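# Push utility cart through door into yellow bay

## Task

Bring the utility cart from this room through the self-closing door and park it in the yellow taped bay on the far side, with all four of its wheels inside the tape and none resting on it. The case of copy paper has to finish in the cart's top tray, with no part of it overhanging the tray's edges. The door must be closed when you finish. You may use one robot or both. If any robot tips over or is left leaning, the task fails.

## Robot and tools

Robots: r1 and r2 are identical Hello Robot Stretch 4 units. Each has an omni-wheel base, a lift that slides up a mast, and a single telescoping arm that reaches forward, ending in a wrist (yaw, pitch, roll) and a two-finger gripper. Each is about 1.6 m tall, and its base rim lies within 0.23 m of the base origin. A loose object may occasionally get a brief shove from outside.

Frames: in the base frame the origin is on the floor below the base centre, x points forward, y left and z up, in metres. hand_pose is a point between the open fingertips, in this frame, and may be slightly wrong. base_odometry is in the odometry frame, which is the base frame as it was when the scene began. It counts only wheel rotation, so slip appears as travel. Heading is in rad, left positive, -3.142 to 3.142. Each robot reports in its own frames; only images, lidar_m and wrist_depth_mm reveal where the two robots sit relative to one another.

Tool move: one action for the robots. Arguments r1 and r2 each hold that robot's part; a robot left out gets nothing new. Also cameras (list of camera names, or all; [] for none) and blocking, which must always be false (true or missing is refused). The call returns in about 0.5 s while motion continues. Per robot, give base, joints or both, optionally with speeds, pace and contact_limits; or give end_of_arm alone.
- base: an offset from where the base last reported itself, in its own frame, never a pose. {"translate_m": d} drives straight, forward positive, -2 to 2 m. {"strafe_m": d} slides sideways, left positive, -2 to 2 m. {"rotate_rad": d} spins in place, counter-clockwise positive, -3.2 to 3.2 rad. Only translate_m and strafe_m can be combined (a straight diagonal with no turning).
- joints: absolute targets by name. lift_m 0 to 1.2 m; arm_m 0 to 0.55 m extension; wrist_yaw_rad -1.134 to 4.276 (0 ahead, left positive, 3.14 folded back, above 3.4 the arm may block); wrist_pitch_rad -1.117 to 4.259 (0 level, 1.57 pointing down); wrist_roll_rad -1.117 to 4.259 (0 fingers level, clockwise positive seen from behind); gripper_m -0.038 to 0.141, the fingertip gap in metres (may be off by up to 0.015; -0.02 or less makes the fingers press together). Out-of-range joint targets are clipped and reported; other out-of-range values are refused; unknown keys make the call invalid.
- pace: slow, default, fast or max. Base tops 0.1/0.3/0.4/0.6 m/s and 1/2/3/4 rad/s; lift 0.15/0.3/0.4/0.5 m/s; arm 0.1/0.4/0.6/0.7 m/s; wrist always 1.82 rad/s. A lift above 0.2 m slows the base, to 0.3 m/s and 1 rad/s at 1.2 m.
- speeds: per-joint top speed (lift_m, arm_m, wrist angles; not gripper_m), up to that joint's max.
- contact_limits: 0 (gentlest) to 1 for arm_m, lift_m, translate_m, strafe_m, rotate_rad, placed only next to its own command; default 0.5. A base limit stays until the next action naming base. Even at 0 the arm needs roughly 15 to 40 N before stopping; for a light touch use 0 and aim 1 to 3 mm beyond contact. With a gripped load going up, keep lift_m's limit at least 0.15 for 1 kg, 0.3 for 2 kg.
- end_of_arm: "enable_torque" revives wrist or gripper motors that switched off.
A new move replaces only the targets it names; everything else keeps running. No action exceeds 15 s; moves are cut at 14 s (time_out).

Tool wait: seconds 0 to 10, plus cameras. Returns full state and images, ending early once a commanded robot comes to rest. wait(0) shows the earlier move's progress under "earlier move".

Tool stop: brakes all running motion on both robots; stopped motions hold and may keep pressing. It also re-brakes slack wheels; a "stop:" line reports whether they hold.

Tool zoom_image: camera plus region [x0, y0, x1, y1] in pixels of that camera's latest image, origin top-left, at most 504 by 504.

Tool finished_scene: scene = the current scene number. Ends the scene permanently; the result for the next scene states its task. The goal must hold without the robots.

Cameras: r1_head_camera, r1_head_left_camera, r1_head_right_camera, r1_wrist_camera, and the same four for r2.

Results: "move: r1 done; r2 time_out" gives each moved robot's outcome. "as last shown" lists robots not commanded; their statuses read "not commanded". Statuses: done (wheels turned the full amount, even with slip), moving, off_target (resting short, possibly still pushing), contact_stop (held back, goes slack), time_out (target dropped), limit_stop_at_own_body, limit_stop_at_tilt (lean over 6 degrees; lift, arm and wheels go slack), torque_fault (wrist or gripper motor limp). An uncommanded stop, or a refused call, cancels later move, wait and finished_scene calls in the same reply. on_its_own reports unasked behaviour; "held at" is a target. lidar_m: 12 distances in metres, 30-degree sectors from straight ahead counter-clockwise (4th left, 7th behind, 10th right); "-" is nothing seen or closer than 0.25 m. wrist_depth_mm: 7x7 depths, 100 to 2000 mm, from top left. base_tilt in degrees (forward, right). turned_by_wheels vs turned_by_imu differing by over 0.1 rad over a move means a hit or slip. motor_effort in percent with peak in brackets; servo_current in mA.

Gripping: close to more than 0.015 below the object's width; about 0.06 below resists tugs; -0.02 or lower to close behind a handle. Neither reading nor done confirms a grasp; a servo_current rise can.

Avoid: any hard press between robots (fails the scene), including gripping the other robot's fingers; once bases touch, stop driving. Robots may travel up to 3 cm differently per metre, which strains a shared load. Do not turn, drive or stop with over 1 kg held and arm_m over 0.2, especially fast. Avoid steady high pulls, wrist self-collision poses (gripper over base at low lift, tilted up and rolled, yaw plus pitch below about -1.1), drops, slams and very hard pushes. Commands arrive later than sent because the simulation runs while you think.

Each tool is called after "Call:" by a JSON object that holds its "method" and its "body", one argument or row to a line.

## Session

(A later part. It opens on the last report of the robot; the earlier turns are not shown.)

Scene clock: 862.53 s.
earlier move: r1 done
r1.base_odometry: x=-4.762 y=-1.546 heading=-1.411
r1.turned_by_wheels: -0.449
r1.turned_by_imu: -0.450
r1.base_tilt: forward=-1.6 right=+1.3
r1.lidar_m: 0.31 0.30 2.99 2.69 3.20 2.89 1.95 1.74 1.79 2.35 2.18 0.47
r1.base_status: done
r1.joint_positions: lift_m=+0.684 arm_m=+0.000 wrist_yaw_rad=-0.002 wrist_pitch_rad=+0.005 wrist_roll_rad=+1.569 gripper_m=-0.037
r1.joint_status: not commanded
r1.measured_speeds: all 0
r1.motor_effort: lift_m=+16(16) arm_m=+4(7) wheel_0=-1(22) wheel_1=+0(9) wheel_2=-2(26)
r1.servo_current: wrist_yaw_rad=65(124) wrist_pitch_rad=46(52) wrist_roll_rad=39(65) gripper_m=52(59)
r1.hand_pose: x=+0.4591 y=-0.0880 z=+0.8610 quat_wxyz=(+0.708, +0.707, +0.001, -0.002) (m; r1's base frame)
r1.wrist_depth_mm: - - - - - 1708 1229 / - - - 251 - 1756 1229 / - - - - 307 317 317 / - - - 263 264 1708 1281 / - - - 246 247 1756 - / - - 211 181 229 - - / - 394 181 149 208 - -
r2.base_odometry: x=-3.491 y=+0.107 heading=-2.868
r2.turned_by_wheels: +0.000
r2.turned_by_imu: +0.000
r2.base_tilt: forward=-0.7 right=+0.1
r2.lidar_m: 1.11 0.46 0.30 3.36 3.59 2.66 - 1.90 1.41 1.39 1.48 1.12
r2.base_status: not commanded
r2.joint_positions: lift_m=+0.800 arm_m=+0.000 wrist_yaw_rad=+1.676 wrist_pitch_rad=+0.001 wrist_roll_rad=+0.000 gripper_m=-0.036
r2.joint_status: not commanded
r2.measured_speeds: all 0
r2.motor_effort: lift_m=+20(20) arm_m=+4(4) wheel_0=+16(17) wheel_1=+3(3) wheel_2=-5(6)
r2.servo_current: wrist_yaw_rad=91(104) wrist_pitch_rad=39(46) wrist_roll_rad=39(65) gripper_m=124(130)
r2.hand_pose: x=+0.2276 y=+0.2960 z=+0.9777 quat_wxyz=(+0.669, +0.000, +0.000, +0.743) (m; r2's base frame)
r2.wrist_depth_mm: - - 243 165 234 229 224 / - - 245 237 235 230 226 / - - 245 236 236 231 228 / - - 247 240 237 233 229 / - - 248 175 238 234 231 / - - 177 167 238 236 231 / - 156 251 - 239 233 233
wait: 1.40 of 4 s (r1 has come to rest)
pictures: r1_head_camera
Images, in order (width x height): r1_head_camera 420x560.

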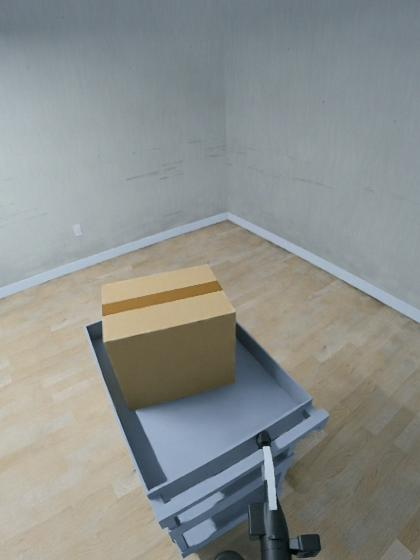

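Call:
{"method": "move", "body": {
  "r1": {"base":{"strafe_m":0.8}},
  "blocking": false,
  "cameras": []
}}

Call:
{"method": "wait", "body": {
  "seconds": 6,
  "cameras": []
}}

Call:
{"method": "move", "body": {
  "r1": {"base":{"rotate_rad":-0.6}},
  "blocking": false,
  "cameras": []
}}

Call:
{"method": "wait", "body": {
  "seconds": 4,
  "cameras": ["r1_head_camera"]
}}

Call:
{"method": "move", "body": {
  "r1": {"base":{"strafe_m":0.5}},
  "blocking": false,
  "cameras": []
}}

Call:
{"method": "wait", "body": {
  "seconds": 6,
  "cameras": []
}}

Call:
{"method": "move", "body": {
  "r1": {"base":{"rotate_rad":-0.44}},
  "blocking": false,
  "cameras": []
}}

Call:
{"method": "wait", "body": {
  "seconds": 4,
  "cameras": ["r1_head_camera","r1_head_right_camera","r1_head_left_camera"]
}}

Scene clock: 872.30 s.
move: r1 moving
r1.base_odometry: x=-4.727 y=-1.540 heading=-1.412
r1.turned_by_wheels: -0.001
r1.turned_by_imu: -0.001
r1.base_tilt: forward=-1.6 right=+1.3
r1.lidar_m: 0.28 0.27 2.97 2.66 3.15 2.91 1.95 1.80 1.82 2.34 2.23 0.47
r1.base_status: strafe_m moving
r1.joint_positions: lift_m=+0.684 arm_m=+0.000 wrist_yaw_rad=-0.008 wrist_pitch_rad=+0.005 wrist_roll_rad=+1.569 gripper_m=-0.037
r1.joint_status: not commanded
r1.measured_speeds: translate_m=-0.001 strafe_m=+0.142 rotate_rad=-0.005 lift_m=+0.000 arm_m=+0.000 wrist_yaw_rad=-0.062 wrist_pitch_rad=+0.000 wrist_roll_rad=+0.000
r1.motor_effort: lift_m=+16(16) arm_m=+0(4) wheel_0=-16(16) wheel_1=+10(10) wheel_2=+0(2)
r1.servo_current: wrist_yaw_rad=65(65) wrist_pitch_rad=39(52) wrist_roll_rad=46(59) gripper_m=52(65)
r1.hand_pose: x=+0.4586 y=-0.0897 z=+0.8610 quat_wxyz=(+0.708, +0.707, -0.001, -0.005) (m; r1's base frame)
r1.wrist_depth_mm: - - - - - 1756 1205 / - - - - - 1708 1205 / - - - - 319 325 327 / - - - - 271 1756 1281 / - - - 248 246 1808 - / - - 186 182 180 - - / - 392 389 151 206 132 -
r2: as last shown
r2.lidar_m: 1.09 0.48 0.31 3.36 3.54 2.65 - 1.84 1.43 1.35 1.49 1.12
r2.motor_effort: lift_m=+20(20) arm_m=+4(4) wheel_0=+16(16) wheel_1=+3(3) wheel_2=-6(6)
r2.servo_current: wrist_yaw_rad=85(104) wrist_pitch_rad=39(46) wrist_roll_rad=52(65) gripper_m=124(130)
r2.wrist_depth_mm: - - 244 165 234 229 226 / - - 243 237 235 229 228 / - - 245 237 236 232 228 / - - 247 239 236 231 229 / - - 249 176 239 233 229 / - - 177 166 238 235 232 / - 156 252 - 239 234 232
pictures: none
No camera images: "cameras" was empty.

Scene clock: 875.80 s.
earlier move: r1 done
r1.base_odometry: x=-3.972 y=-1.419 heading=-1.411
r1.turned_by_wheels: +0.001
r1.turned_by_imu: +0.002
r1.base_tilt: forward=-1.6 right=+1.3
r1.lidar_m: 0.43 0.57 2.51 1.91 2.08 2.97 2.44 2.25 2.30 2.94 2.84 0.34
r1.base_status: done
r1.joint_positions: lift_m=+0.684 arm_m=+0.000 wrist_yaw_rad=-0.004 wrist_pitch_rad=+0.005 wrist_roll_rad=+1.569 gripper_m=-0.037
r1.joint_status: not commanded
r1.measured_speeds: all 0
r1.motor_effort: lift_m=+16(16) arm_m=-2(4) wheel_0=-2(22) wheel_1=+0(11) wheel_2=+0(7)
r1.servo_current: wrist_yaw_rad=65(98) wrist_pitch_rad=46(52) wrist_roll_rad=59(72) gripper_m=59(65)
r1.hand_pose: x=+0.4589 y=-0.0887 z=+0.8610 quat_wxyz=(+0.708, +0.707, +0.000, -0.003) (m; r1's base frame)
r1.wrist_depth_mm: - 530 455 107 165 163 - / - 373 373 114 175 175 - / - 397 402 121 187 - - / - 455 452 132 202 - - / - - 512 144 220 - - / - - 204 181 231 1808 - / - - 182 139 177 1464 -
r2.base_odometry: x=-3.491 y=+0.107 heading=-2.868
r2.turned_by_wheels: +0.000
r2.turned_by_imu: +0.000
r2.base_tilt: forward=-0.7 right=+0.1
r2.lidar_m: 1.10 0.46 0.30 3.35 3.59 1.92 2.44 1.86 1.43 1.37 1.47 1.14
r2.base_status: not commanded
r2.joint_positions: lift_m=+0.800 arm_m=+0.000 wrist_yaw_rad=+1.676 wrist_pitch_rad=+0.001 wrist_roll_rad=+0.000 gripper_m=-0.036
r2.joint_status: not commanded
r2.measured_speeds: all 0
r2.motor_effort: lift_m=+20(20) arm_m=+4(4) wheel_0=+16(17) wheel_1=+3(3) wheel_2=-5(6)
r2.servo_current: wrist_yaw_rad=98(104) wrist_pitch_rad=39(46) wrist_roll_rad=39(65) gripper_m=130(137)
r2.hand_pose: x=+0.2276 y=+0.2960 z=+0.9777 quat_wxyz=(+0.669, +0.000, +0.000, +0.743) (m; r2's base frame)
r2.wrist_depth_mm: - - 244 165 233 229 226 / - - 243 236 234 230 226 / - - 245 238 236 231 227 / - - 246 239 237 232 229 / - - 249 175 238 233 229 / - - 177 166 236 235 232 / - 156 251 - 240 235 233
wait: 3.50 of 6 s (r1 has come to rest)
pictures: none
No camera images: "cameras" was empty.

Scene clock: 876.30 s.
move: r1 moving
r1.base_odometry: x=-3.972 y=-1.419 heading=-1.662
r1.turned_by_wheels: -0.251
r1.turned_by_imu: -0.250
r1.base_tilt: forward=-1.5 right=+1.3
r1.lidar_m: 0.39 0.45 2.47 1.98 1.93 2.94 2.81 2.29 2.25 2.44 2.88 0.40
r1.base_status: rotate_rad moving
r1.joint_positions: lift_m=+0.684 arm_m=+0.000 wrist_yaw_rad=+0.012 wrist_pitch_rad=+0.005 wrist_roll_rad=+1.569 gripper_m=-0.037
r1.joint_status: not commanded
r1.measured_speeds: translate_m=+0.007 strafe_m=-0.001 rotate_rad=-0.967 lift_m=+0.000 arm_m=+0.004 wrist_yaw_rad=+0.028 wrist_pitch_rad=+0.000 wrist_roll_rad=+0.000
r1.motor_effort: lift_m=+16(16) arm_m=-5(5) wheel_0=+15(19) wheel_1=+9(11) wheel_2=+15(15)
r1.servo_current: wrist_yaw_rad=85(85) wrist_pitch_rad=46(52) wrist_roll_rad=52(59) gripper_m=59(59)
r1.hand_pose: x=+0.4605 y=-0.0839 z=+0.8610 quat_wxyz=(+0.708, +0.707, +0.006, +0.003) (m; r1's base frame)
r1.wrist_depth_mm: - - - 133 - 197 199 / - - - 193 197 - - / - 445 439 145 206 - - / - 421 421 153 215 - - / - 466 462 158 224 - - / - - 484 171 231 1756 - / - - 177 158 245 - -
r2: as last shown
r2.base_tilt: forward=-0.7 right=+0.0
r2.lidar_m: 1.09 0.45 0.29 3.35 3.56 1.93 2.42 1.85 1.42 1.37 1.47 1.12
r2.motor_effort: lift_m=+20(20) arm_m=+4(4) wheel_0=+16(17) wheel_1=+3(3) wheel_2=-5(5)
r2.servo_current: wrist_yaw_rad=85(104) wrist_pitch_rad=39(39) wrist_roll_rad=52(59) gripper_m=130(130)
r2.wrist_depth_mm: - - 243 165 235 229 224 / - - 244 236 234 229 227 / - - 245 239 236 231 228 / - - 247 238 236 233 228 / - - 247 175 239 234 230 / - - 176 167 237 235 232 / - 156 252 - 239 235 233
pictures: none
No camera images: "cameras" was empty.

Scene clock: 877.63 s.
earlier move: r1 done
r1.base_odometry: x=-3.972 y=-1.419 heading=-2.011
r1.turned_by_wheels: -0.349
r1.turned_by_imu: -0.350
r1.base_tilt: forward=-1.6 right=+1.3
r1.lidar_m: 0.32 0.31 2.46 2.48 1.89 2.06 2.97 2.52 2.26 2.30 2.79 0.43
r1.base_status: done
r1.joint_positions: lift_m=+0.684 arm_m=+0.000 wrist_yaw_rad=-0.003 wrist_pitch_rad=+0.005 wrist_roll_rad=+1.569 gripper_m=-0.037
r1.joint_status: not commanded
r1.measured_speeds: all 0
r1.motor_effort: lift_m=+16(16) arm_m=+4(6) wheel_0=-1(19) wheel_1=+0(11) wheel_2=-1(24)
r1.servo_current: wrist_yaw_rad=65(111) wrist_pitch_rad=46(52) wrist_roll_rad=46(65) gripper_m=59(65)
r1.hand_pose: x=+0.4590 y=-0.0882 z=+0.8610 quat_wxyz=(+0.708, +0.707, +0.001, -0.003) (m; r1's base frame)
r1.wrist_depth_mm: - - - - - 1808 1205 / - - - 227 - 1756 1229 / - - - - 279 289 290 / - - - 258 256 1756 1281 / - - - 242 242 1756 - / - 455 209 174 229 - - / - 397 183 145 213 - -
r2.base_odometry: x=-3.491 y=+0.107 heading=-2.868
r2.turned_by_wheels: +0.000
r2.turned_by_imu: +0.000
r2.base_tilt: forward=-0.7 right=+0.1
r2.lidar_m: 1.10 0.47 0.30 3.38 3.59 1.93 2.49 1.88 1.43 1.39 1.47 1.12
r2.base_status: not commanded
r2.joint_positions: lift_m=+0.800 arm_m=+0.000 wrist_yaw_rad=+1.676 wrist_pitch_rad=+0.001 wrist_roll_rad=+0.000 gripper_m=-0.036
r2.joint_status: not commanded
r2.measured_speeds: all 0
r2.motor_effort: lift_m=+20(20) arm_m=+4(4) wheel_0=+16(17) wheel_1=+3(3) wheel_2=-5(6)
r2.servo_current: wrist_yaw_rad=91(104) wrist_pitch_rad=39(46) wrist_roll_rad=46(59) gripper_m=124(130)
r2.hand_pose: x=+0.2276 y=+0.2960 z=+0.9777 quat_wxyz=(+0.669, +0.000, +0.000, +0.743) (m; r2's base frame)
r2.wrist_depth_mm: - - 243 165 234 229 226 / - - 243 237 234 229 226 / - - 246 237 236 231 227 / - - 246 240 238 234 229 / - - 248 175 239 234 229 / - - 177 166 237 235 231 / - 156 252 - 239 235 234
wait: 1.33 of 4 s (r1 has come to rest)
pictures: r1_head_camera
Images, in order (width x height): r1_head_camera 420x560.

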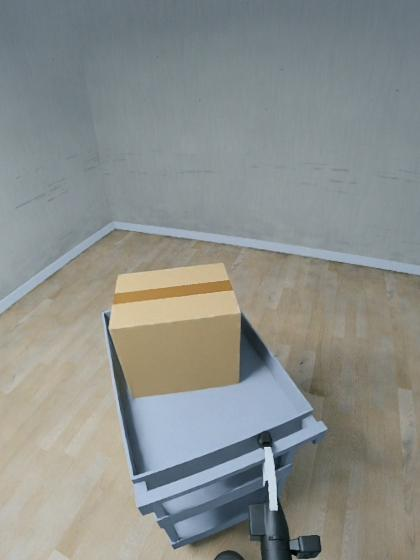

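Scene clock: 878.13 s.
move: r1 moving
r1.base_odometry: x=-3.940 y=-1.434 heading=-2.012
r1.turned_by_wheels: -0.001
r1.turned_by_imu: -0.001
r1.base_tilt: forward=-1.6 right=+1.3
r1.lidar_m: 0.29 0.29 2.42 2.45 1.89 2.04 2.97 2.57 2.29 2.30 2.85 0.47
r1.base_status: strafe_m moving
r1.joint_positions: lift_m=+0.684 arm_m=+0.000 wrist_yaw_rad=-0.009 wrist_pitch_rad=+0.005 wrist_roll_rad=+1.569 gripper_m=-0.037
r1.joint_status: not commanded
r1.measured_speeds: translate_m=-0.002 strafe_m=+0.142 rotate_rad=-0.003 lift_m=+0.000 arm_m=+0.000 wrist_yaw_rad=-0.052 wrist_pitch_rad=+0.000 wrist_roll_rad=+0.000
r1.motor_effort: lift_m=+16(16) arm_m=-1(4) wheel_0=-18(18) wheel_1=+7(10) wheel_2=+0(2)
r1.servo_current: wrist_yaw_rad=46(65) wrist_pitch_rad=46(46) wrist_roll_rad=59(65) gripper_m=59(59)
r1.hand_pose: x=+0.4585 y=-0.0900 z=+0.8610 quat_wxyz=(+0.708, +0.707, -0.001, -0.005) (m; r1's base frame)
r1.wrist_depth_mm: - - - - - 1756 1229 / - - - 229 - 1708 1229 / - - - - 285 293 298 / - - - 256 257 1756 1229 / - - - 241 239 1756 - / - - 185 181 180 - - / - 397 397 141 211 - -
r2: as last shown
r2.lidar_m: 1.11 0.47 0.29 3.34 3.58 1.91 2.46 1.87 1.42 1.38 1.47 1.13
r2.motor_effort: lift_m=+20(20) arm_m=+4(4) wheel_0=+16(17) wheel_1=+3(3) wheel_2=-5(5)
r2.servo_current: wrist_yaw_rad=85(98) wrist_pitch_rad=39(39) wrist_roll_rad=52(59) gripper_m=130(137)
r2.wrist_depth_mm: - - 242 165 234 229 224 / - - 244 236 235 230 226 / - - 246 237 236 231 227 / - - 247 240 237 233 229 / - - 248 175 238 234 230 / - - 177 167 236 235 231 / - 156 252 - 240 235 232
pictures: none
No camera images: "cameras" was empty.

Scene clock: 880.63 s.
earlier move: r1 done
r1.base_odometry: x=-3.520 y=-1.632 heading=-2.011
r1.turned_by_wheels: +0.001
r1.turned_by_imu: +0.002
r1.base_tilt: forward=-1.6 right=+1.2
r1.lidar_m: 0.41 0.48 2.00 2.02 1.60 1.53 3.18 3.02 2.74 2.73 3.34 0.38
r1.base_status: done
r1.joint_positions: lift_m=+0.684 arm_m=+0.000 wrist_yaw_rad=-0.007 wrist_pitch_rad=+0.005 wrist_roll_rad=+1.569 gripper_m=-0.037
r1.joint_status: not commanded
r1.measured_speeds: all 0
r1.motor_effort: lift_m=+16(16) arm_m=+4(4) wheel_0=-2(20) wheel_1=+1(10) wheel_2=-2(6)
r1.servo_current: wrist_yaw_rad=59(85) wrist_pitch_rad=52(52) wrist_roll_rad=33(72) gripper_m=52(65)
r1.hand_pose: x=+0.4586 y=-0.0895 z=+0.8610 quat_wxyz=(+0.708, +0.707, -0.001, -0.004) (m; r1's base frame)
r1.wrist_depth_mm: - - - 135 - 201 202 / - - - 195 200 - - / - 466 459 146 206 - - / - 421 421 153 216 - - / - 462 459 159 224 - - / - 512 204 172 229 - - / - - 181 144 244 - -
r2.base_odometry: x=-3.491 y=+0.107 heading=-2.868
r2.turned_by_wheels: +0.000
r2.turned_by_imu: +0.000
r2.base_tilt: forward=-0.7 right=+0.1
r2.lidar_m: 1.08 0.45 0.30 3.37 3.56 1.56 2.13 1.87 1.42 1.38 1.48 1.13
r2.base_status: not commanded
r2.joint_positions: lift_m=+0.800 arm_m=+0.000 wrist_yaw_rad=+1.676 wrist_pitch_rad=+0.001 wrist_roll_rad=+0.000 gripper_m=-0.036
r2.joint_status: not commanded
r2.measured_speeds: all 0
r2.motor_effort: lift_m=+20(20) arm_m=+3(4) wheel_0=+16(17) wheel_1=+3(3) wheel_2=-5(6)
r2.servo_current: wrist_yaw_rad=85(104) wrist_pitch_rad=39(46) wrist_roll_rad=52(59) gripper_m=124(137)
r2.hand_pose: x=+0.2276 y=+0.2960 z=+0.9777 quat_wxyz=(+0.669, +0.000, +0.000, +0.743) (m; r2's base frame)
r2.wrist_depth_mm: - - 242 165 234 229 226 / - - 244 236 236 229 227 / - - 246 237 236 230 228 / - - 247 239 237 233 228 / - - 248 176 239 234 230 / - - 177 166 238 234 232 / - 156 251 - 240 235 234
wait: 2.50 of 6 s (r1 has come to rest)
pictures: none
No camera images: "cameras" was empty.

Scene clock: 881.13 s.
move: r1 moving
r1.base_odometry: x=-3.520 y=-1.632 heading=-2.260
r1.turned_by_wheels: -0.249
r1.turned_by_imu: -0.248
r1.base_tilt: forward=-1.5 right=+1.2
r1.lidar_m: 0.39 0.42 2.04 1.99 2.16 1.57 1.80 3.00 2.78 2.72 2.92 0.41
r1.base_status: rotate_rad moving
r1.joint_positions: lift_m=+0.684 arm_m=+0.000 wrist_yaw_rad=+0.017 wrist_pitch_rad=+0.005 wrist_roll_rad=+1.569 gripper_m=-0.037
r1.joint_status: not commanded
r1.measured_speeds: translate_m=+0.001 strafe_m=+0.001 rotate_rad=-0.918 lift_m=+0.000 arm_m=+0.000 wrist_yaw_rad=+0.055 wrist_pitch_rad=+0.000 wrist_roll_rad=+0.000
r1.motor_effort: lift_m=+16(16) arm_m=-5(5) wheel_0=+13(16) wheel_1=+5(9) wheel_2=+21(21)
r1.servo_current: wrist_yaw_rad=85(85) wrist_pitch_rad=52(52) wrist_roll_rad=39(65) gripper_m=59(65)
r1.hand_pose: x=+0.4608 y=-0.0826 z=+0.8610 quat_wxyz=(+0.708, +0.706, +0.008, +0.004) (m; r1's base frame)
r1.wrist_depth_mm: - - - - - 1661 1205 / - - - - 224 232 232 / - - - 223 224 230 - / - - 521 166 227 - - / - 436 430 168 229 - - / - 455 445 171 231 - - / - 469 177 158 176 - -
r2: as last shown
r2.lidar_m: 1.10 0.46 0.31 3.36 3.56 1.55 2.14 1.87 1.41 1.37 1.47 1.13
r2.motor_effort: lift_m=+20(20) arm_m=+4(4) wheel_0=+16(17) wheel_1=+3(3) wheel_2=-5(6)
r2.servo_current: wrist_yaw_rad=91(98) wrist_pitch_rad=46(46) wrist_roll_rad=39(59) gripper_m=124(130)
r2.wrist_depth_mm: - - 244 165 234 229 225 / - - 243 237 235 230 226 / - - 246 238 235 231 228 / - - 246 240 237 233 229 / - - 248 175 238 234 229 / - - 177 166 237 235 231 / - 156 252 - 240 235 233
pictures: none
No camera images: "cameras" was empty.

Scene clock: 882.33 s.
earlier move: r1 done
r1.base_odometry: x=-3.520 y=-1.632 heading=-2.452
r1.turned_by_wheels: -0.192
r1.turned_by_imu: -0.192
r1.base_tilt: forward=-1.6 right=+1.3
r1.lidar_m: 0.31 0.33 2.14 2.01 2.07 1.54 1.56 2.91 2.92 2.74 2.78 0.46
r1.base_status: done
r1.joint_positions: lift_m=+0.684 arm_m=+0.000 wrist_yaw_rad=-0.003 wrist_pitch_rad=+0.005 wrist_roll_rad=+1.569 gripper_m=-0.037
r1.joint_status: not commanded
r1.measured_speeds: all 0
r1.motor_effort: lift_m=+16(16) arm_m=+4(5) wheel_0=-2(16) wheel_1=+2(9) wheel_2=-2(21)
r1.servo_current: wrist_yaw_rad=39(98) wrist_pitch_rad=46(52) wrist_roll_rad=52(65) gripper_m=52(65)
r1.hand_pose: x=+0.4590 y=-0.0882 z=+0.8610 quat_wxyz=(+0.708, +0.707, +0.001, -0.003) (m; r1's base frame)
r1.wrist_depth_mm: - - - - - 1756 1205 / - - - - - 1756 1229 / - - - - 265 274 277 / - - - 253 255 1661 1160 / - - - 239 240 1661 - / - 492 207 173 229 - - / - 402 404 145 214 - -
r2.base_odometry: x=-3.491 y=+0.107 heading=-2.868
r2.turned_by_wheels: +0.000
r2.turned_by_imu: +0.000
r2.base_tilt: forward=-0.7 right=+0.0
r2.lidar_m: 1.08 0.45 0.29 3.35 3.58 1.57 2.25 1.86 1.42 1.37 1.48 1.14
r2.base_status: not commanded
r2.joint_positions: lift_m=+0.800 arm_m=+0.000 wrist_yaw_rad=+1.676 wrist_pitch_rad=+0.001 wrist_roll_rad=+0.000 gripper_m=-0.036
r2.joint_status: not commanded
r2.measured_speeds: all 0
r2.motor_effort: lift_m=+20(20) arm_m=+4(4) wheel_0=+16(17) wheel_1=+3(3) wheel_2=-5(6)
r2.servo_current: wrist_yaw_rad=91(98) wrist_pitch_rad=46(46) wrist_roll_rad=46(59) gripper_m=130(137)
r2.hand_pose: x=+0.2276 y=+0.2960 z=+0.9777 quat_wxyz=(+0.669, +0.000, +0.000, +0.743) (m; r2's base frame)
r2.wrist_depth_mm: - - 243 165 234 229 226 / - - 245 236 236 229 226 / - - 246 237 236 231 227 / - - 247 239 237 232 229 / - - 248 175 239 234 230 / - - 177 166 238 235 232 / - 156 253 - 238 234 233
wait: 1.20 of 4 s (r1 has come to rest)
pictures: r1_head_camera, r1_head_left_camera, r1_head_right_camera
Images, in order (width x height): r1_head_camera 420x560, r1_head_left_camera 420x672, r1_head_right_camera 420x672.

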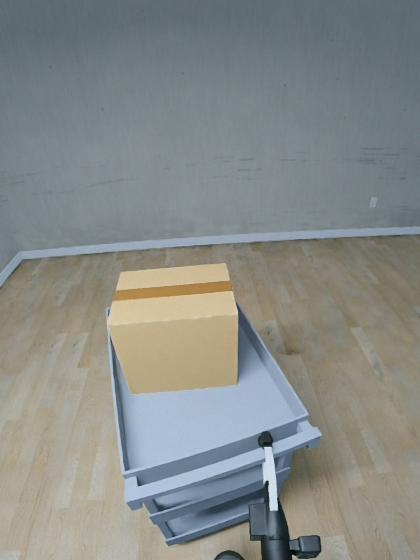

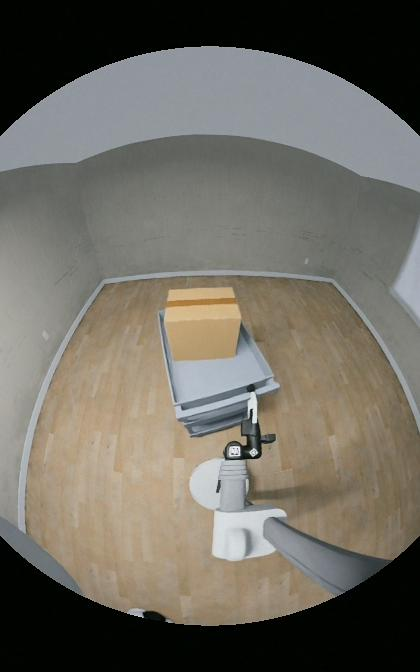

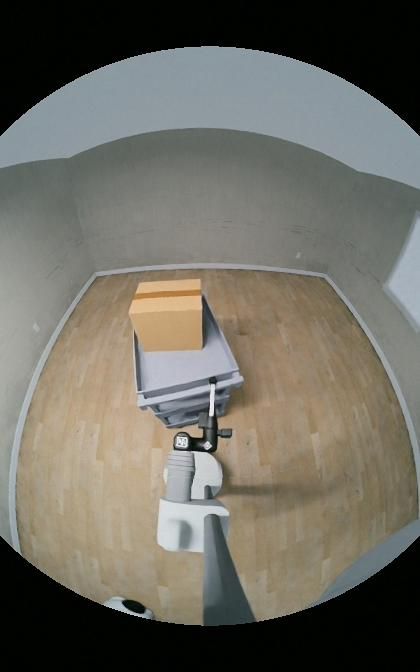

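Call:
{"method": "move", "body": {
  "r1": {"base":{"translate_m":-1.0,"strafe_m":-0.62},"pace":"slow"},
  "blocking": false,
  "cameras": []
}}

Call:
{"method": "wait", "body": {
  "seconds": 10,
  "cameras": []
}}

Call:
{"method": "wait", "body": {
  "seconds": 5,
  "cameras": ["r1_head_camera","r1_head_left_camera","r1_head_right_camera"]
}}

Scene clock: 890.37 s.
move: r1 moving
r1.base_odometry: x=-3.516 y=-1.619 heading=-2.451
r1.turned_by_wheels: +0.001
r1.turned_by_imu: +0.001
r1.base_tilt: forward=-1.6 right=+1.2
r1.lidar_m: 0.34 0.34 2.13 1.99 2.06 1.56 1.57 2.90 2.90 2.71 2.75 0.47
r1.base_status: translate_m moving; strafe_m moving
r1.joint_positions: lift_m=+0.684 arm_m=+0.000 wrist_yaw_rad=+0.004 wrist_pitch_rad=+0.005 wrist_roll_rad=+1.569 gripper_m=-0.037
r1.joint_status: not commanded
r1.measured_speeds: translate_m=-0.048 strafe_m=-0.028 rotate_rad=+0.001 lift_m=+0.000 arm_m=+0.000 wrist_yaw_rad=+0.020 wrist_pitch_rad=+0.000 wrist_roll_rad=+0.000
r1.motor_effort: lift_m=+16(16) arm_m=-2(4) wheel_0=+3(4) wheel_1=-6(7) wheel_2=+12(12)
r1.servo_current: wrist_yaw_rad=78(78) wrist_pitch_rad=46(52) wrist_roll_rad=59(59) gripper_m=59(65)
r1.hand_pose: x=+0.4596 y=-0.0864 z=+0.8610 quat_wxyz=(+0.708, +0.707, +0.003, +0.000) (m; r1's base frame)
r1.wrist_depth_mm: - - - - - 1756 1205 / - - - 209 - 1808 1229 / - - - - 265 273 273 / - - - 255 251 1708 1205 / - - - 240 239 820 - / - 433 415 174 229 - - / - 410 407 142 219 - -
r2: as last shown
r2.lidar_m: 1.11 0.49 0.29 3.35 3.56 1.56 2.26 1.87 1.40 1.37 1.49 1.13
r2.servo_current: wrist_yaw_rad=85(98) wrist_pitch_rad=39(39) wrist_roll_rad=46(52) gripper_m=124(137)
r2.wrist_depth_mm: - - 242 165 233 229 224 / - - 244 236 234 229 226 / - - 245 238 236 231 228 / - - 247 239 237 233 229 / - - 247 175 238 234 229 / - - 177 166 236 236 232 / - 155 253 - 238 234 233
pictures: none
No camera images: "cameras" was empty.

Scene clock: 900.37 s.
earlier move: r1 moving
r1.base_odometry: x=-3.198 y=-0.679 heading=-2.451
r1.turned_by_wheels: -0.001
r1.turned_by_imu: -0.005
r1.base_tilt: forward=-1.6 right=+1.2
r1.lidar_m: 0.32 0.29 2.65 2.43 1.07 1.13 1.76 1.90 2.45 2.27 2.30 0.45
r1.base_status: translate_m moving; strafe_m moving
r1.joint_positions: lift_m=+0.684 arm_m=+0.000 wrist_yaw_rad=+0.003 wrist_pitch_rad=+0.005 wrist_roll_rad=+1.569 gripper_m=-0.037
r1.joint_status: not commanded
r1.measured_speeds: translate_m=-0.085 strafe_m=-0.052 rotate_rad=+0.005 lift_m=+0.000 arm_m=+0.000 wrist_yaw_rad=+0.000 wrist_pitch_rad=+0.000 wrist_roll_rad=+0.000
r1.motor_effort: lift_m=+16(16) arm_m=-4(4) wheel_0=+3(7) wheel_1=-5(9) wheel_2=+7(14)
r1.servo_current: wrist_yaw_rad=52(78) wrist_pitch_rad=46(59) wrist_roll_rad=46(72) gripper_m=52(65)
r1.hand_pose: x=+0.4595 y=-0.0867 z=+0.8610 quat_wxyz=(+0.708, +0.707, +0.003, -0.001) (m; r1's base frame)
r1.wrist_depth_mm: - - - - - 1756 1205 / - - - - - 1708 1205 / - - - - 278 289 1078 / - - - 259 259 1618 1229 / - - - 242 242 1708 - / - - 209 181 229 - - / - 394 397 151 212 - -
r2.base_odometry: x=-3.491 y=+0.107 heading=-2.868
r2.turned_by_wheels: +0.000
r2.turned_by_imu: +0.001
r2.base_tilt: forward=-0.7 right=+0.1
r2.lidar_m: 1.09 0.45 0.30 3.36 1.11 1.41 - 1.86 1.43 1.38 1.46 1.13
r2.base_status: not commanded
r2.joint_positions: lift_m=+0.800 arm_m=+0.000 wrist_yaw_rad=+1.676 wrist_pitch_rad=+0.001 wrist_roll_rad=+0.000 gripper_m=-0.036
r2.joint_status: not commanded
r2.measured_speeds: all 0
r2.motor_effort: lift_m=+20(20) arm_m=+4(4) wheel_0=+16(17) wheel_1=+3(3) wheel_2=-5(6)
r2.servo_current: wrist_yaw_rad=98(111) wrist_pitch_rad=39(52) wrist_roll_rad=46(65) gripper_m=124(137)
r2.hand_pose: x=+0.2276 y=+0.2960 z=+0.9777 quat_wxyz=(+0.669, +0.000, +0.000, +0.743) (m; r2's base frame)
r2.wrist_depth_mm: - - 242 165 233 229 226 / - - 244 237 235 229 226 / - - 245 237 236 231 228 / - - 247 240 236 232 229 / - - 248 176 238 234 229 / - - 177 167 237 235 232 / - 156 252 - 240 234 234
wait: 10.00 s; no rest
pictures: none
No camera images: "cameras" was empty.

Scene clock: 902.80 s.
earlier move: r1 done
r1.base_odometry: x=-3.144 y=-0.517 heading=-2.451
r1.turned_by_wheels: +0.000
r1.turned_by_imu: -0.001
r1.base_tilt: forward=-1.6 right=+1.3
r1.lidar_m: 0.32 0.30 2.69 2.53 1.07 1.07 - 1.75 2.29 2.17 2.21 0.47
r1.base_status: done
r1.joint_positions: lift_m=+0.684 arm_m=+0.000 wrist_yaw_rad=+0.003 wrist_pitch_rad=+0.005 wrist_roll_rad=+1.569 gripper_m=-0.037
r1.joint_status: not commanded
r1.measured_speeds: all 0
r1.motor_effort: lift_m=+16(16) arm_m=-4(4) wheel_0=+0(7) wheel_1=-4(9) wheel_2=+4(14)
r1.servo_current: wrist_yaw_rad=59(78) wrist_pitch_rad=46(59) wrist_roll_rad=33(72) gripper_m=59(65)
r1.hand_pose: x=+0.4595 y=-0.0867 z=+0.8610 quat_wxyz=(+0.708, +0.707, +0.003, -0.001) (m; r1's base frame)
r1.wrist_depth_mm: - - - - - 1708 1229 / - - - - - 1756 1229 / - - - - 281 1499 1118 / - - - 260 263 1537 1138 / - - - 244 241 1708 - / - - 208 182 229 - - / - 394 394 152 212 - -
r2.base_odometry: x=-3.491 y=+0.107 heading=-2.868
r2.turned_by_wheels: +0.000
r2.turned_by_imu: +0.000
r2.base_tilt: forward=-0.7 right=+0.1
r2.lidar_m: 1.10 0.46 0.31 3.35 1.10 1.43 - 1.88 1.41 1.38 1.48 1.13
r2.base_status: not commanded
r2.joint_positions: lift_m=+0.800 arm_m=+0.000 wrist_yaw_rad=+1.676 wrist_pitch_rad=+0.001 wrist_roll_rad=+0.000 gripper_m=-0.036
r2.joint_status: not commanded
r2.measured_speeds: all 0
r2.motor_effort: lift_m=+20(20) arm_m=+3(4) wheel_0=+16(17) wheel_1=+3(3) wheel_2=-5(6)
r2.servo_current: wrist_yaw_rad=85(111) wrist_pitch_rad=39(52) wrist_roll_rad=52(65) gripper_m=124(137)
r2.hand_pose: x=+0.2276 y=+0.2960 z=+0.9777 quat_wxyz=(+0.669, +0.000, +0.000, +0.743) (m; r2's base frame)
r2.wrist_depth_mm: - - 242 165 232 229 225 / - - 244 236 234 229 227 / - - 245 237 235 231 227 / - - 248 240 237 232 229 / 1464 - 248 175 238 233 229 / 1576 - 177 166 237 235 231 / 1537 156 252 - 240 235 234
wait: 2.43 of 5 s (r1 has come to rest)
pictures: r1_head_camera, r1_head_left_camera, r1_head_right_camera
Images, in order (width x height): r1_head_camera 420x560, r1_head_left_camera 420x672, r1_head_right_camera 420x672.

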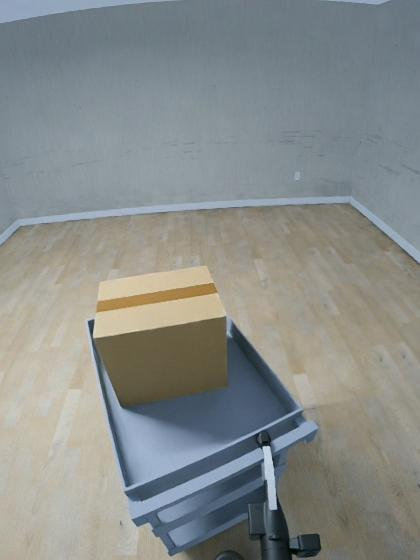

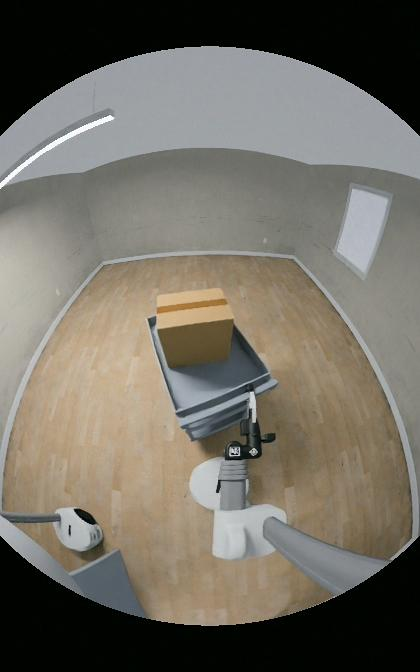

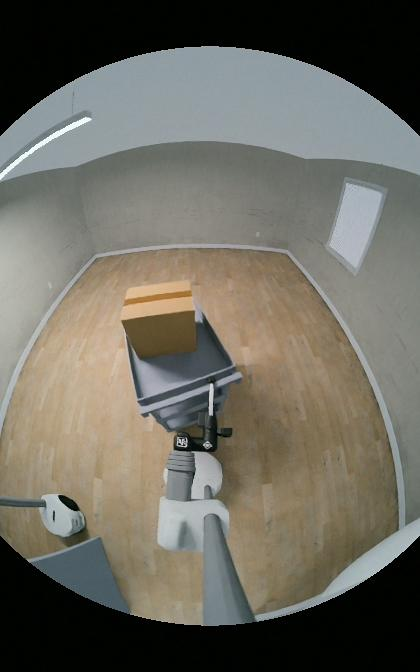

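Call:
{"method": "move", "body": {
  "r1": {"joints":{"gripper_m":0.1}},
  "blocking": false,
  "cameras": []
}}

Call:
{"method": "wait", "body": {
  "seconds": 3,
  "cameras": []
}}

Call:
{"method": "move", "body": {
  "r1": {"base":{"translate_m":-0.1},"pace":"slow"},
  "blocking": false,
  "cameras": []
}}

Call:
{"method": "wait", "body": {
  "seconds": 3,
  "cameras": []
}}

Call:
{"method": "move", "body": {
  "r1": {"base":{"strafe_m":0.12},"pace":"slow"},
  "blocking": false,
  "cameras": []
}}

Call:
{"method": "wait", "body": {
  "seconds": 3,
  "cameras": ["r1_head_camera"]
}}

Call:
{"method": "move", "body": {
  "r1": {"base":{"translate_m":0.085},"pace":"slow","contact_limits":{"translate_m":0.2}},
  "blocking": false,
  "cameras": []
}}

Call:
{"method": "wait", "body": {
  "seconds": 3,
  "cameras": ["r1_head_camera","r1_wrist_camera"]
}}

Scene clock: 915.07 s.
move: r1 moving
r1.base_odometry: x=-3.144 y=-0.517 heading=-2.452
r1.turned_by_wheels: +0.000
r1.turned_by_imu: +0.000
r1.base_tilt: forward=-1.6 right=+1.3
r1.lidar_m: 0.33 0.29 2.70 2.52 1.10 1.08 - 1.76 2.28 2.17 2.23 0.48
r1.base_status: not commanded
r1.joint_positions: lift_m=+0.684 arm_m=+0.000 wrist_yaw_rad=+0.003 wrist_pitch_rad=+0.005 wrist_roll_rad=+1.569 gripper_m=-0.012
r1.joint_status: gripper_m moving
r1.measured_speeds: translate_m=+0.000 strafe_m=+0.000 rotate_rad=-0.001 lift_m=+0.000 arm_m=+0.000 wrist_yaw_rad=+0.000 wrist_pitch_rad=+0.000 wrist_roll_rad=+0.000
r1.motor_effort: lift_m=+16(16) arm_m=-3(4) wheel_0=+1(1) wheel_1=-4(4) wheel_2=+3(4)
r1.servo_current: wrist_yaw_rad=46(59) wrist_pitch_rad=39(46) wrist_roll_rad=52(59) gripper_m=72(78)
r1.hand_pose: x=+0.4595 y=-0.0867 z=+0.8610 quat_wxyz=(+0.708, +0.707, +0.003, -0.001) (m; r1's base frame)
r1.wrist_depth_mm: - - - - - 1756 1205 / - - - - - 1708 1229 / - - - - 287 1537 1182 / - - - 262 266 1576 1182 / - - - 247 247 1756 - / - - 574 185 232 - - / - 397 180 147 213 - -
r2: as last shown
r2.base_tilt: forward=-0.7 right=+0.0
r2.lidar_m: 1.09 0.45 0.30 3.37 1.10 1.45 - 1.86 1.42 1.36 1.49 1.13
r2.motor_effort: lift_m=+20(20) arm_m=+4(4) wheel_0=+16(17) wheel_1=+3(3) wheel_2=-5(5)
r2.servo_current: wrist_yaw_rad=85(104) wrist_pitch_rad=39(46) wrist_roll_rad=52(59) gripper_m=124(130)
r2.wrist_depth_mm: - - 243 165 233 229 225 / - - 243 236 234 229 227 / - - 245 238 236 230 227 / - - 247 240 237 233 229 / 1464 - 248 175 239 234 229 / 1618 - 177 166 237 235 232 / 1618 156 252 - 239 234 234
pictures: none
No camera images: "cameras" was empty.

Scene clock: 916.60 s.
earlier move: r1 done
r1.base_odometry: x=-3.144 y=-0.517 heading=-2.452
r1.turned_by_wheels: +0.000
r1.turned_by_imu: +0.000
r1.base_tilt: forward=-1.6 right=+1.3
r1.lidar_m: 0.31 0.30 2.72 2.53 1.09 1.06 - 1.74 2.29 2.18 2.23 0.47
r1.base_status: not commanded
r1.joint_positions: lift_m=+0.684 arm_m=+0.000 wrist_yaw_rad=+0.003 wrist_pitch_rad=+0.005 wrist_roll_rad=+1.569 gripper_m=+0.100
r1.joint_status: all done
r1.measured_speeds: all 0
r1.motor_effort: lift_m=+16(16) arm_m=+4(4) wheel_0=+0(1) wheel_1=-3(4) wheel_2=+2(4)
r1.servo_current: wrist_yaw_rad=33(72) wrist_pitch_rad=46(52) wrist_roll_rad=39(65) gripper_m=46(111)
r1.hand_pose: x=+0.4595 y=-0.0867 z=+0.8610 quat_wxyz=(+0.708, +0.707, +0.003, -0.001) (m; r1's base frame)
r1.wrist_depth_mm: - - - - - 1708 1229 / - - - - - 1756 1229 / - - - - 290 1576 1160 / - - - 264 270 1537 1182 / - - - 249 249 1808 - / - - 615 185 235 - - / - 397 181 150 180 - -
r2.base_odometry: x=-3.491 y=+0.107 heading=-2.868
r2.turned_by_wheels: +0.000
r2.turned_by_imu: +0.000
r2.base_tilt: forward=-0.7 right=+0.1
r2.lidar_m: 1.10 0.48 0.30 3.38 1.09 1.44 - 1.87 1.40 1.39 1.47 1.14
r2.base_status: not commanded
r2.joint_positions: lift_m=+0.800 arm_m=+0.000 wrist_yaw_rad=+1.676 wrist_pitch_rad=+0.001 wrist_roll_rad=+0.000 gripper_m=-0.036
r2.joint_status: not commanded
r2.measured_speeds: all 0
r2.motor_effort: lift_m=+20(20) arm_m=+4(4) wheel_0=+17(17) wheel_1=+3(3) wheel_2=-5(6)
r2.servo_current: wrist_yaw_rad=91(111) wrist_pitch_rad=33(46) wrist_roll_rad=46(59) gripper_m=130(130)
r2.hand_pose: x=+0.2276 y=+0.2960 z=+0.9777 quat_wxyz=(+0.669, +0.000, +0.000, +0.743) (m; r2's base frame)
r2.wrist_depth_mm: - - 243 165 234 229 225 / - - 244 236 234 229 228 / - - 245 238 236 230 229 / - - 247 239 237 233 228 / 1464 - 248 176 238 233 230 / 1618 - 177 166 236 235 232 / 1618 156 252 - 239 234 233
wait: 1.53 of 3 s (r1 has come to rest)
pictures: none
No camera images: "cameras" was empty.

Scene clock: 917.10 s.
move: r1 moving
r1.base_odometry: x=-3.134 y=-0.509 heading=-2.452
r1.turned_by_wheels: +0.000
r1.turned_by_imu: +0.000
r1.base_tilt: forward=-1.6 right=+1.3
r1.lidar_m: 0.34 0.30 2.70 2.53 1.07 1.05 - 1.73 2.28 2.19 2.23 0.47
r1.base_status: translate_m moving
r1.joint_positions: lift_m=+0.684 arm_m=+0.000 wrist_yaw_rad=+0.002 wrist_pitch_rad=+0.003 wrist_roll_rad=+1.569 gripper_m=+0.100
r1.joint_status: not commanded
r1.measured_speeds: translate_m=-0.047 strafe_m=+0.001 rotate_rad=+0.002 lift_m=+0.000 arm_m=+0.000 wrist_yaw_rad=+0.000 wrist_pitch_rad=+0.000 wrist_roll_rad=+0.000
r1.motor_effort: lift_m=+16(16) arm_m=+4(4) wheel_0=-6(7) wheel_1=-4(8) wheel_2=+5(5)
r1.servo_current: wrist_yaw_rad=59(65) wrist_pitch_rad=39(52) wrist_roll_rad=52(65) gripper_m=46(52)
r1.hand_pose: x=+0.4594 y=-0.0869 z=+0.8617 quat_wxyz=(+0.708, +0.707, +0.002, +0.000) (m; r1's base frame)
r1.wrist_depth_mm: - - - - - 1708 1205 / - - - - - 1756 1229 / - - - - - 1618 1160 / - - - - 293 320 1205 / - - - 264 259 1808 - / - - 215 250 198 - - / - 413 415 144 232 - -
r2: as last shown
r2.base_tilt: forward=-0.8 right=+0.1
r2.lidar_m: 1.09 0.44 0.29 1.24 1.10 1.43 - 1.86 1.42 1.38 1.48 1.12
r2.motor_effort: lift_m=+20(20) arm_m=+4(4) wheel_0=+17(17) wheel_1=+3(3) wheel_2=-5(5)
r2.servo_current: wrist_yaw_rad=85(104) wrist_pitch_rad=46(46) wrist_roll_rad=39(52) gripper_m=124(130)
r2.wrist_depth_mm: - - 243 165 234 229 226 / - - 244 237 235 230 227 / - - 244 237 236 231 228 / - - 246 239 236 233 229 / 1499 - 248 176 237 235 229 / 1618 - 177 166 237 235 231 / 1618 156 251 - 240 234 233
pictures: none
No camera images: "cameras" was empty.

Scene clock: 918.87 s.
earlier move: r1 done
r1.base_odometry: x=-3.067 y=-0.454 heading=-2.452
r1.turned_by_wheels: +0.000
r1.turned_by_imu: +0.000
r1.base_tilt: forward=-1.6 right=+1.3
r1.lidar_m: 0.42 0.39 2.70 2.53 0.98 1.01 - 1.63 2.17 2.19 2.22 0.56
r1.base_status: done
r1.joint_positions: lift_m=+0.684 arm_m=+0.000 wrist_yaw_rad=+0.002 wrist_pitch_rad=+0.003 wrist_roll_rad=+1.569 gripper_m=+0.100
r1.joint_status: not commanded
r1.measured_speeds: all 0
r1.motor_effort: lift_m=+16(16) arm_m=+4(4) wheel_0=-3(8) wheel_1=-3(8) wheel_2=+2(7)
r1.servo_current: wrist_yaw_rad=46(65) wrist_pitch_rad=46(52) wrist_roll_rad=39(65) gripper_m=39(52)
r1.hand_pose: x=+0.4594 y=-0.0869 z=+0.8617 quat_wxyz=(+0.708, +0.707, +0.002, +0.000) (m; r1's base frame)
r1.wrist_depth_mm: - - - - - 1708 1182 / - - - - - 1756 1205 / - - - 334 - 1499 1118 / - - - - 399 1661 - / - - - - 345 - - / - - 215 504 193 - - / - 484 496 144 304 - -
r2.base_odometry: x=-3.491 y=+0.107 heading=-2.868
r2.turned_by_wheels: +0.000
r2.turned_by_imu: +0.000
r2.base_tilt: forward=-0.8 right=+0.1
r2.lidar_m: 1.09 0.47 0.31 1.10 1.04 1.40 - 1.88 1.42 1.37 1.48 1.14
r2.base_status: not commanded
r2.joint_positions: lift_m=+0.800 arm_m=+0.000 wrist_yaw_rad=+1.676 wrist_pitch_rad=+0.001 wrist_roll_rad=+0.000 gripper_m=-0.036
r2.joint_status: not commanded
r2.measured_speeds: all 0
r2.motor_effort: lift_m=+20(20) arm_m=+4(4) wheel_0=+16(17) wheel_1=+3(3) wheel_2=-5(6)
r2.servo_current: wrist_yaw_rad=85(104) wrist_pitch_rad=46(46) wrist_roll_rad=46(59) gripper_m=130(130)
r2.hand_pose: x=+0.2276 y=+0.2960 z=+0.9777 quat_wxyz=(+0.669, +0.000, +0.000, +0.743) (m; r2's base frame)
r2.wrist_depth_mm: - - 243 166 234 229 225 / - - 244 237 234 229 226 / - - 245 238 236 231 228 / - - 246 239 236 232 229 / 1499 - 248 175 239 234 230 / 1618 - 177 167 237 235 231 / 1618 156 252 - 239 236 232
wait: 1.77 of 3 s (r1 has come to rest)
pictures: none
No camera images: "cameras" was empty.

Scene clock: 919.37 s.
move: r1 moving
r1.base_odometry: x=-3.058 y=-0.465 heading=-2.452
r1.turned_by_wheels: +0.000
r1.turned_by_imu: +0.000
r1.base_tilt: forward=-1.6 right=+1.3
r1.lidar_m: 0.42 0.40 2.69 2.49 0.99 0.98 - 1.66 2.17 2.20 2.27 0.54
r1.base_status: strafe_m moving
r1.joint_positions: lift_m=+0.684 arm_m=+0.000 wrist_yaw_rad=+0.002 wrist_pitch_rad=+0.003 wrist_roll_rad=+1.569 gripper_m=+0.100
r1.joint_status: not commanded
r1.measured_speeds: translate_m=+0.000 strafe_m=+0.056 rotate_rad=+0.001 lift_m=+0.000 arm_m=+0.000 wrist_yaw_rad=+0.000 wrist_pitch_rad=+0.000 wrist_roll_rad=+0.000
r1.motor_effort: lift_m=+16(16) arm_m=+4(4) wheel_0=-7(7) wheel_1=+5(7) wheel_2=-1(2)
r1.servo_current: wrist_yaw_rad=39(59) wrist_pitch_rad=46(46) wrist_roll_rad=59(59) gripper_m=46(46)
r1.hand_pose: x=+0.4594 y=-0.0869 z=+0.8617 quat_wxyz=(+0.708, +0.707, +0.002, +0.000) (m; r1's base frame)
r1.wrist_depth_mm: - - - - - 1708 1205 / - - - - - 1756 1182 / - - - - 392 392 394 / - - - - - 1808 - / - - - - 342 - - / - - 500 260 193 - - / - 484 492 144 297 - -
r2: as last shown
r2.base_tilt: forward=-0.7 right=+0.0
r2.lidar_m: 1.08 0.46 0.30 1.09 1.05 1.42 - 1.87 1.42 1.36 1.46 1.14
r2.servo_current: wrist_yaw_rad=85(98) wrist_pitch_rad=39(46) wrist_roll_rad=52(59) gripper_m=124(137)
r2.wrist_depth_mm: - - 243 165 234 228 224 / - - 245 236 235 230 225 / - - 246 237 235 232 228 / - - 247 241 237 233 229 / 1430 - 249 175 237 233 230 / 1576 - 177 166 237 235 232 / 1576 156 252 - 239 235 233
pictures: none
No camera images: "cameras" was empty.

Scene clock: 921.20 s.
earlier move: r1 done
r1.base_odometry: x=-2.991 y=-0.546 heading=-2.452
r1.turned_by_wheels: +0.000
r1.turned_by_imu: +0.001
r1.base_tilt: forward=-1.6 right=+1.3
r1.lidar_m: 0.35 0.50 2.59 2.40 0.95 0.91 1.60 1.72 2.18 2.31 2.33 0.49
r1.base_status: done
r1.joint_positions: lift_m=+0.684 arm_m=+0.000 wrist_yaw_rad=+0.002 wrist_pitch_rad=+0.003 wrist_roll_rad=+1.569 gripper_m=+0.100
r1.joint_status: not commanded
r1.measured_speeds: all 0
r1.motor_effort: lift_m=+16(16) arm_m=+4(4) wheel_0=-2(9) wheel_1=+2(8) wheel_2=+0(2)
r1.servo_current: wrist_yaw_rad=59(59) wrist_pitch_rad=39(52) wrist_roll_rad=39(72) gripper_m=39(52)
r1.hand_pose: x=+0.4594 y=-0.0869 z=+0.8617 quat_wxyz=(+0.708, +0.707, +0.002, +0.000) (m; r1's base frame)
r1.wrist_depth_mm: - - - 345 - 1430 1098 / - - - - 389 1618 484 / - - - - - 1863 - / - - - 244 312 - - / - 504 496 227 283 - - / - 484 477 213 191 - - / - 462 462 144 250 - -
r2.base_odometry: x=-3.491 y=+0.107 heading=-2.868
r2.turned_by_wheels: +0.000
r2.turned_by_imu: +0.000
r2.base_tilt: forward=-0.7 right=+0.0
r2.lidar_m: 1.08 0.47 0.31 1.09 0.94 1.42 - 1.85 1.42 1.36 1.48 1.13
r2.base_status: not commanded
r2.joint_positions: lift_m=+0.800 arm_m=+0.000 wrist_yaw_rad=+1.676 wrist_pitch_rad=+0.001 wrist_roll_rad=+0.000 gripper_m=-0.036
r2.joint_status: not commanded
r2.measured_speeds: all 0
r2.motor_effort: lift_m=+20(20) arm_m=+3(4) wheel_0=+16(17) wheel_1=+3(3) wheel_2=-5(6)
r2.servo_current: wrist_yaw_rad=98(104) wrist_pitch_rad=46(46) wrist_roll_rad=46(59) gripper_m=130(137)
r2.hand_pose: x=+0.2276 y=+0.2960 z=+0.9777 quat_wxyz=(+0.669, +0.000, +0.000, +0.743) (m; r2's base frame)
r2.wrist_depth_mm: - - 243 165 234 229 225 / - - 244 237 235 230 226 / - - 246 237 236 232 227 / - - 246 239 237 232 229 / 1430 - 249 176 238 233 231 / 1537 - 177 166 237 234 232 / 1576 156 252 - 240 234 233
wait: 1.83 of 3 s (r1 has come to rest)
pictures: r1_head_camera
Images, in order (width x height): r1_head_camera 420x560.

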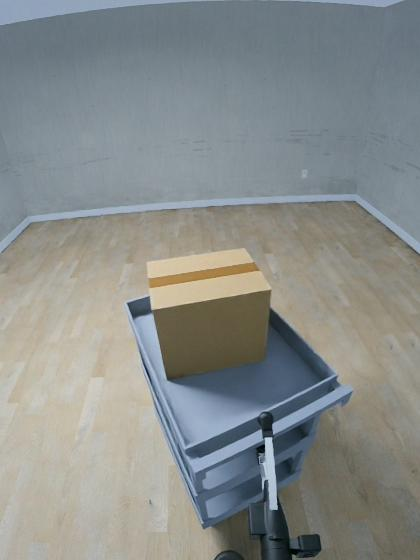

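Scene clock: 921.70 s.
move: r1 moving
r1.base_odometry: x=-3.000 y=-0.554 heading=-2.452
r1.turned_by_wheels: +0.000
r1.turned_by_imu: +0.000
r1.base_tilt: forward=-1.6 right=+1.3
r1.lidar_m: 0.36 0.46 2.58 2.39 0.96 0.93 1.61 1.70 2.19 2.31 2.35 0.48
r1.base_status: translate_m moving
r1.joint_positions: lift_m=+0.684 arm_m=+0.000 wrist_yaw_rad=+0.002 wrist_pitch_rad=+0.003 wrist_roll_rad=+1.569 gripper_m=+0.100
r1.joint_status: not commanded
r1.measured_speeds: translate_m=+0.049 strafe_m=-0.001 rotate_rad=-0.002 lift_m=+0.000 arm_m=+0.000 wrist_yaw_rad=+0.000 wrist_pitch_rad=+0.000 wrist_roll_rad=+0.000
r1.motor_effort: lift_m=+16(16) arm_m=+4(4) wheel_0=+5(8) wheel_1=+6(6) wheel_2=-5(6)
r1.servo_current: wrist_yaw_rad=39(65) wrist_pitch_rad=39(46) wrist_roll_rad=46(59) gripper_m=39(52)
r1.contact_limits: translate_m 0.2
r1.hand_pose: x=+0.4594 y=-0.0869 z=+0.8617 quat_wxyz=(+0.708, +0.707, +0.002, +0.000) (m; r1's base frame)
r1.wrist_depth_mm: - - - 338 - 1397 1098 / - - - - 384 1618 473 / - - - - - 1808 - / - - - 496 296 - - / - 488 488 213 273 - - / - 473 469 202 198 - - / - 452 452 144 241 - -
r2: as last shown
r2.base_tilt: forward=-0.7 right=+0.1
r2.lidar_m: 1.09 0.47 0.28 1.08 0.96 1.43 - 1.86 1.43 1.38 1.46 1.15
r2.motor_effort: lift_m=+20(20) arm_m=+4(4) wheel_0=+16(17) wheel_1=+3(3) wheel_2=-5(5)
r2.servo_current: wrist_yaw_rad=72(98) wrist_pitch_rad=39(46) wrist_roll_rad=52(52) gripper_m=124(130)
r2.wrist_depth_mm: - - 242 165 235 230 226 / - - 244 236 234 229 227 / - - 245 238 236 231 227 / - - 247 238 237 232 229 / 1397 - 248 175 239 234 229 / 1618 - 177 166 237 235 231 / 1576 156 251 - 239 234 232
pictures: none
No camera images: "cameras" was empty.

Scene clock: 923.33 s.
earlier move: r1 done
r1.base_odometry: x=-3.056 y=-0.600 heading=-2.452
r1.turned_by_wheels: +0.000
r1.turned_by_imu: +0.000
r1.base_tilt: forward=-1.6 right=+1.2
r1.lidar_m: 0.31 0.32 2.57 2.41 0.97 0.95 1.63 1.78 2.29 2.30 2.37 0.47
r1.base_status: done
r1.joint_positions: lift_m=+0.684 arm_m=+0.000 wrist_yaw_rad=-0.003 wrist_pitch_rad=+0.003 wrist_roll_rad=+1.569 gripper_m=+0.100
r1.joint_status: not commanded
r1.measured_speeds: all 0
r1.motor_effort: lift_m=+16(16) arm_m=+4(4) wheel_0=+5(8) wheel_1=+4(6) wheel_2=-3(11)
r1.servo_current: wrist_yaw_rad=52(72) wrist_pitch_rad=52(52) wrist_roll_rad=46(65) gripper_m=46(52)
r1.contact_limits: translate_m 0.2
r1.hand_pose: x=+0.4590 y=-0.0882 z=+0.8614 quat_wxyz=(+0.708, +0.707, +0.000, -0.002) (m; r1's base frame)
r1.wrist_depth_mm: - - - 293 - 1661 1182 / - - - - 340 349 351 / - - - - 312 1756 1255 / - - - - 278 1863 - / - - - 251 256 - - / - 442 439 188 198 - - / - 424 430 144 226 - -
r2.base_odometry: x=-3.491 y=+0.107 heading=-2.868
r2.turned_by_wheels: +0.000
r2.turned_by_imu: +0.000
r2.base_tilt: forward=-0.6 right=+0.1
r2.lidar_m: 1.09 0.44 0.28 3.37 0.98 1.42 - 1.85 1.42 1.38 1.47 1.15
r2.base_status: not commanded
r2.joint_positions: lift_m=+0.800 arm_m=+0.000 wrist_yaw_rad=+1.676 wrist_pitch_rad=+0.001 wrist_roll_rad=+0.000 gripper_m=-0.036
r2.joint_status: not commanded
r2.measured_speeds: all 0
r2.motor_effort: lift_m=+20(20) arm_m=+4(4) wheel_0=+16(17) wheel_1=+3(3) wheel_2=-5(6)
r2.servo_current: wrist_yaw_rad=98(104) wrist_pitch_rad=46(46) wrist_roll_rad=39(65) gripper_m=117(130)
r2.hand_pose: x=+0.2276 y=+0.2960 z=+0.9777 quat_wxyz=(+0.669, +0.000, +0.000, +0.743) (m; r2's base frame)
r2.wrist_depth_mm: - - 242 165 235 229 226 / - - 243 236 235 229 226 / - - 245 237 236 232 228 / - - 247 240 237 232 229 / 1576 - 248 176 238 234 229 / - - 177 166 236 234 232 / - 148 251 - 239 235 232
wait: 1.63 of 3 s (r1 has come to rest)
pictures: r1_head_camera, r1_wrist_camera
Images, in order (width x height): r1_head_camera 420x560, r1_wrist_camera 616x392.

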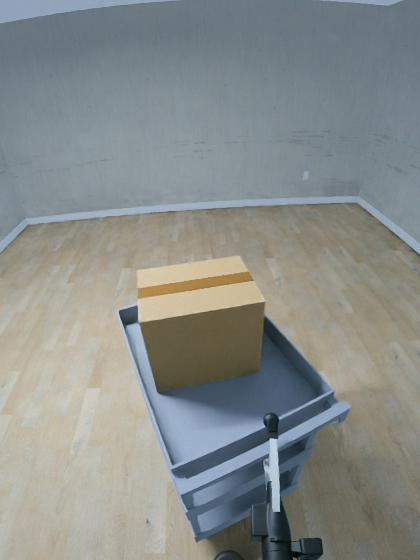

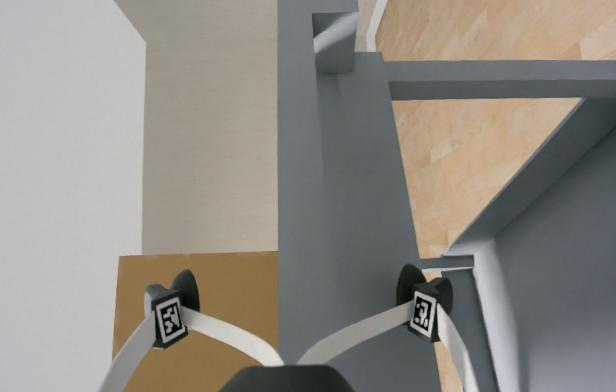

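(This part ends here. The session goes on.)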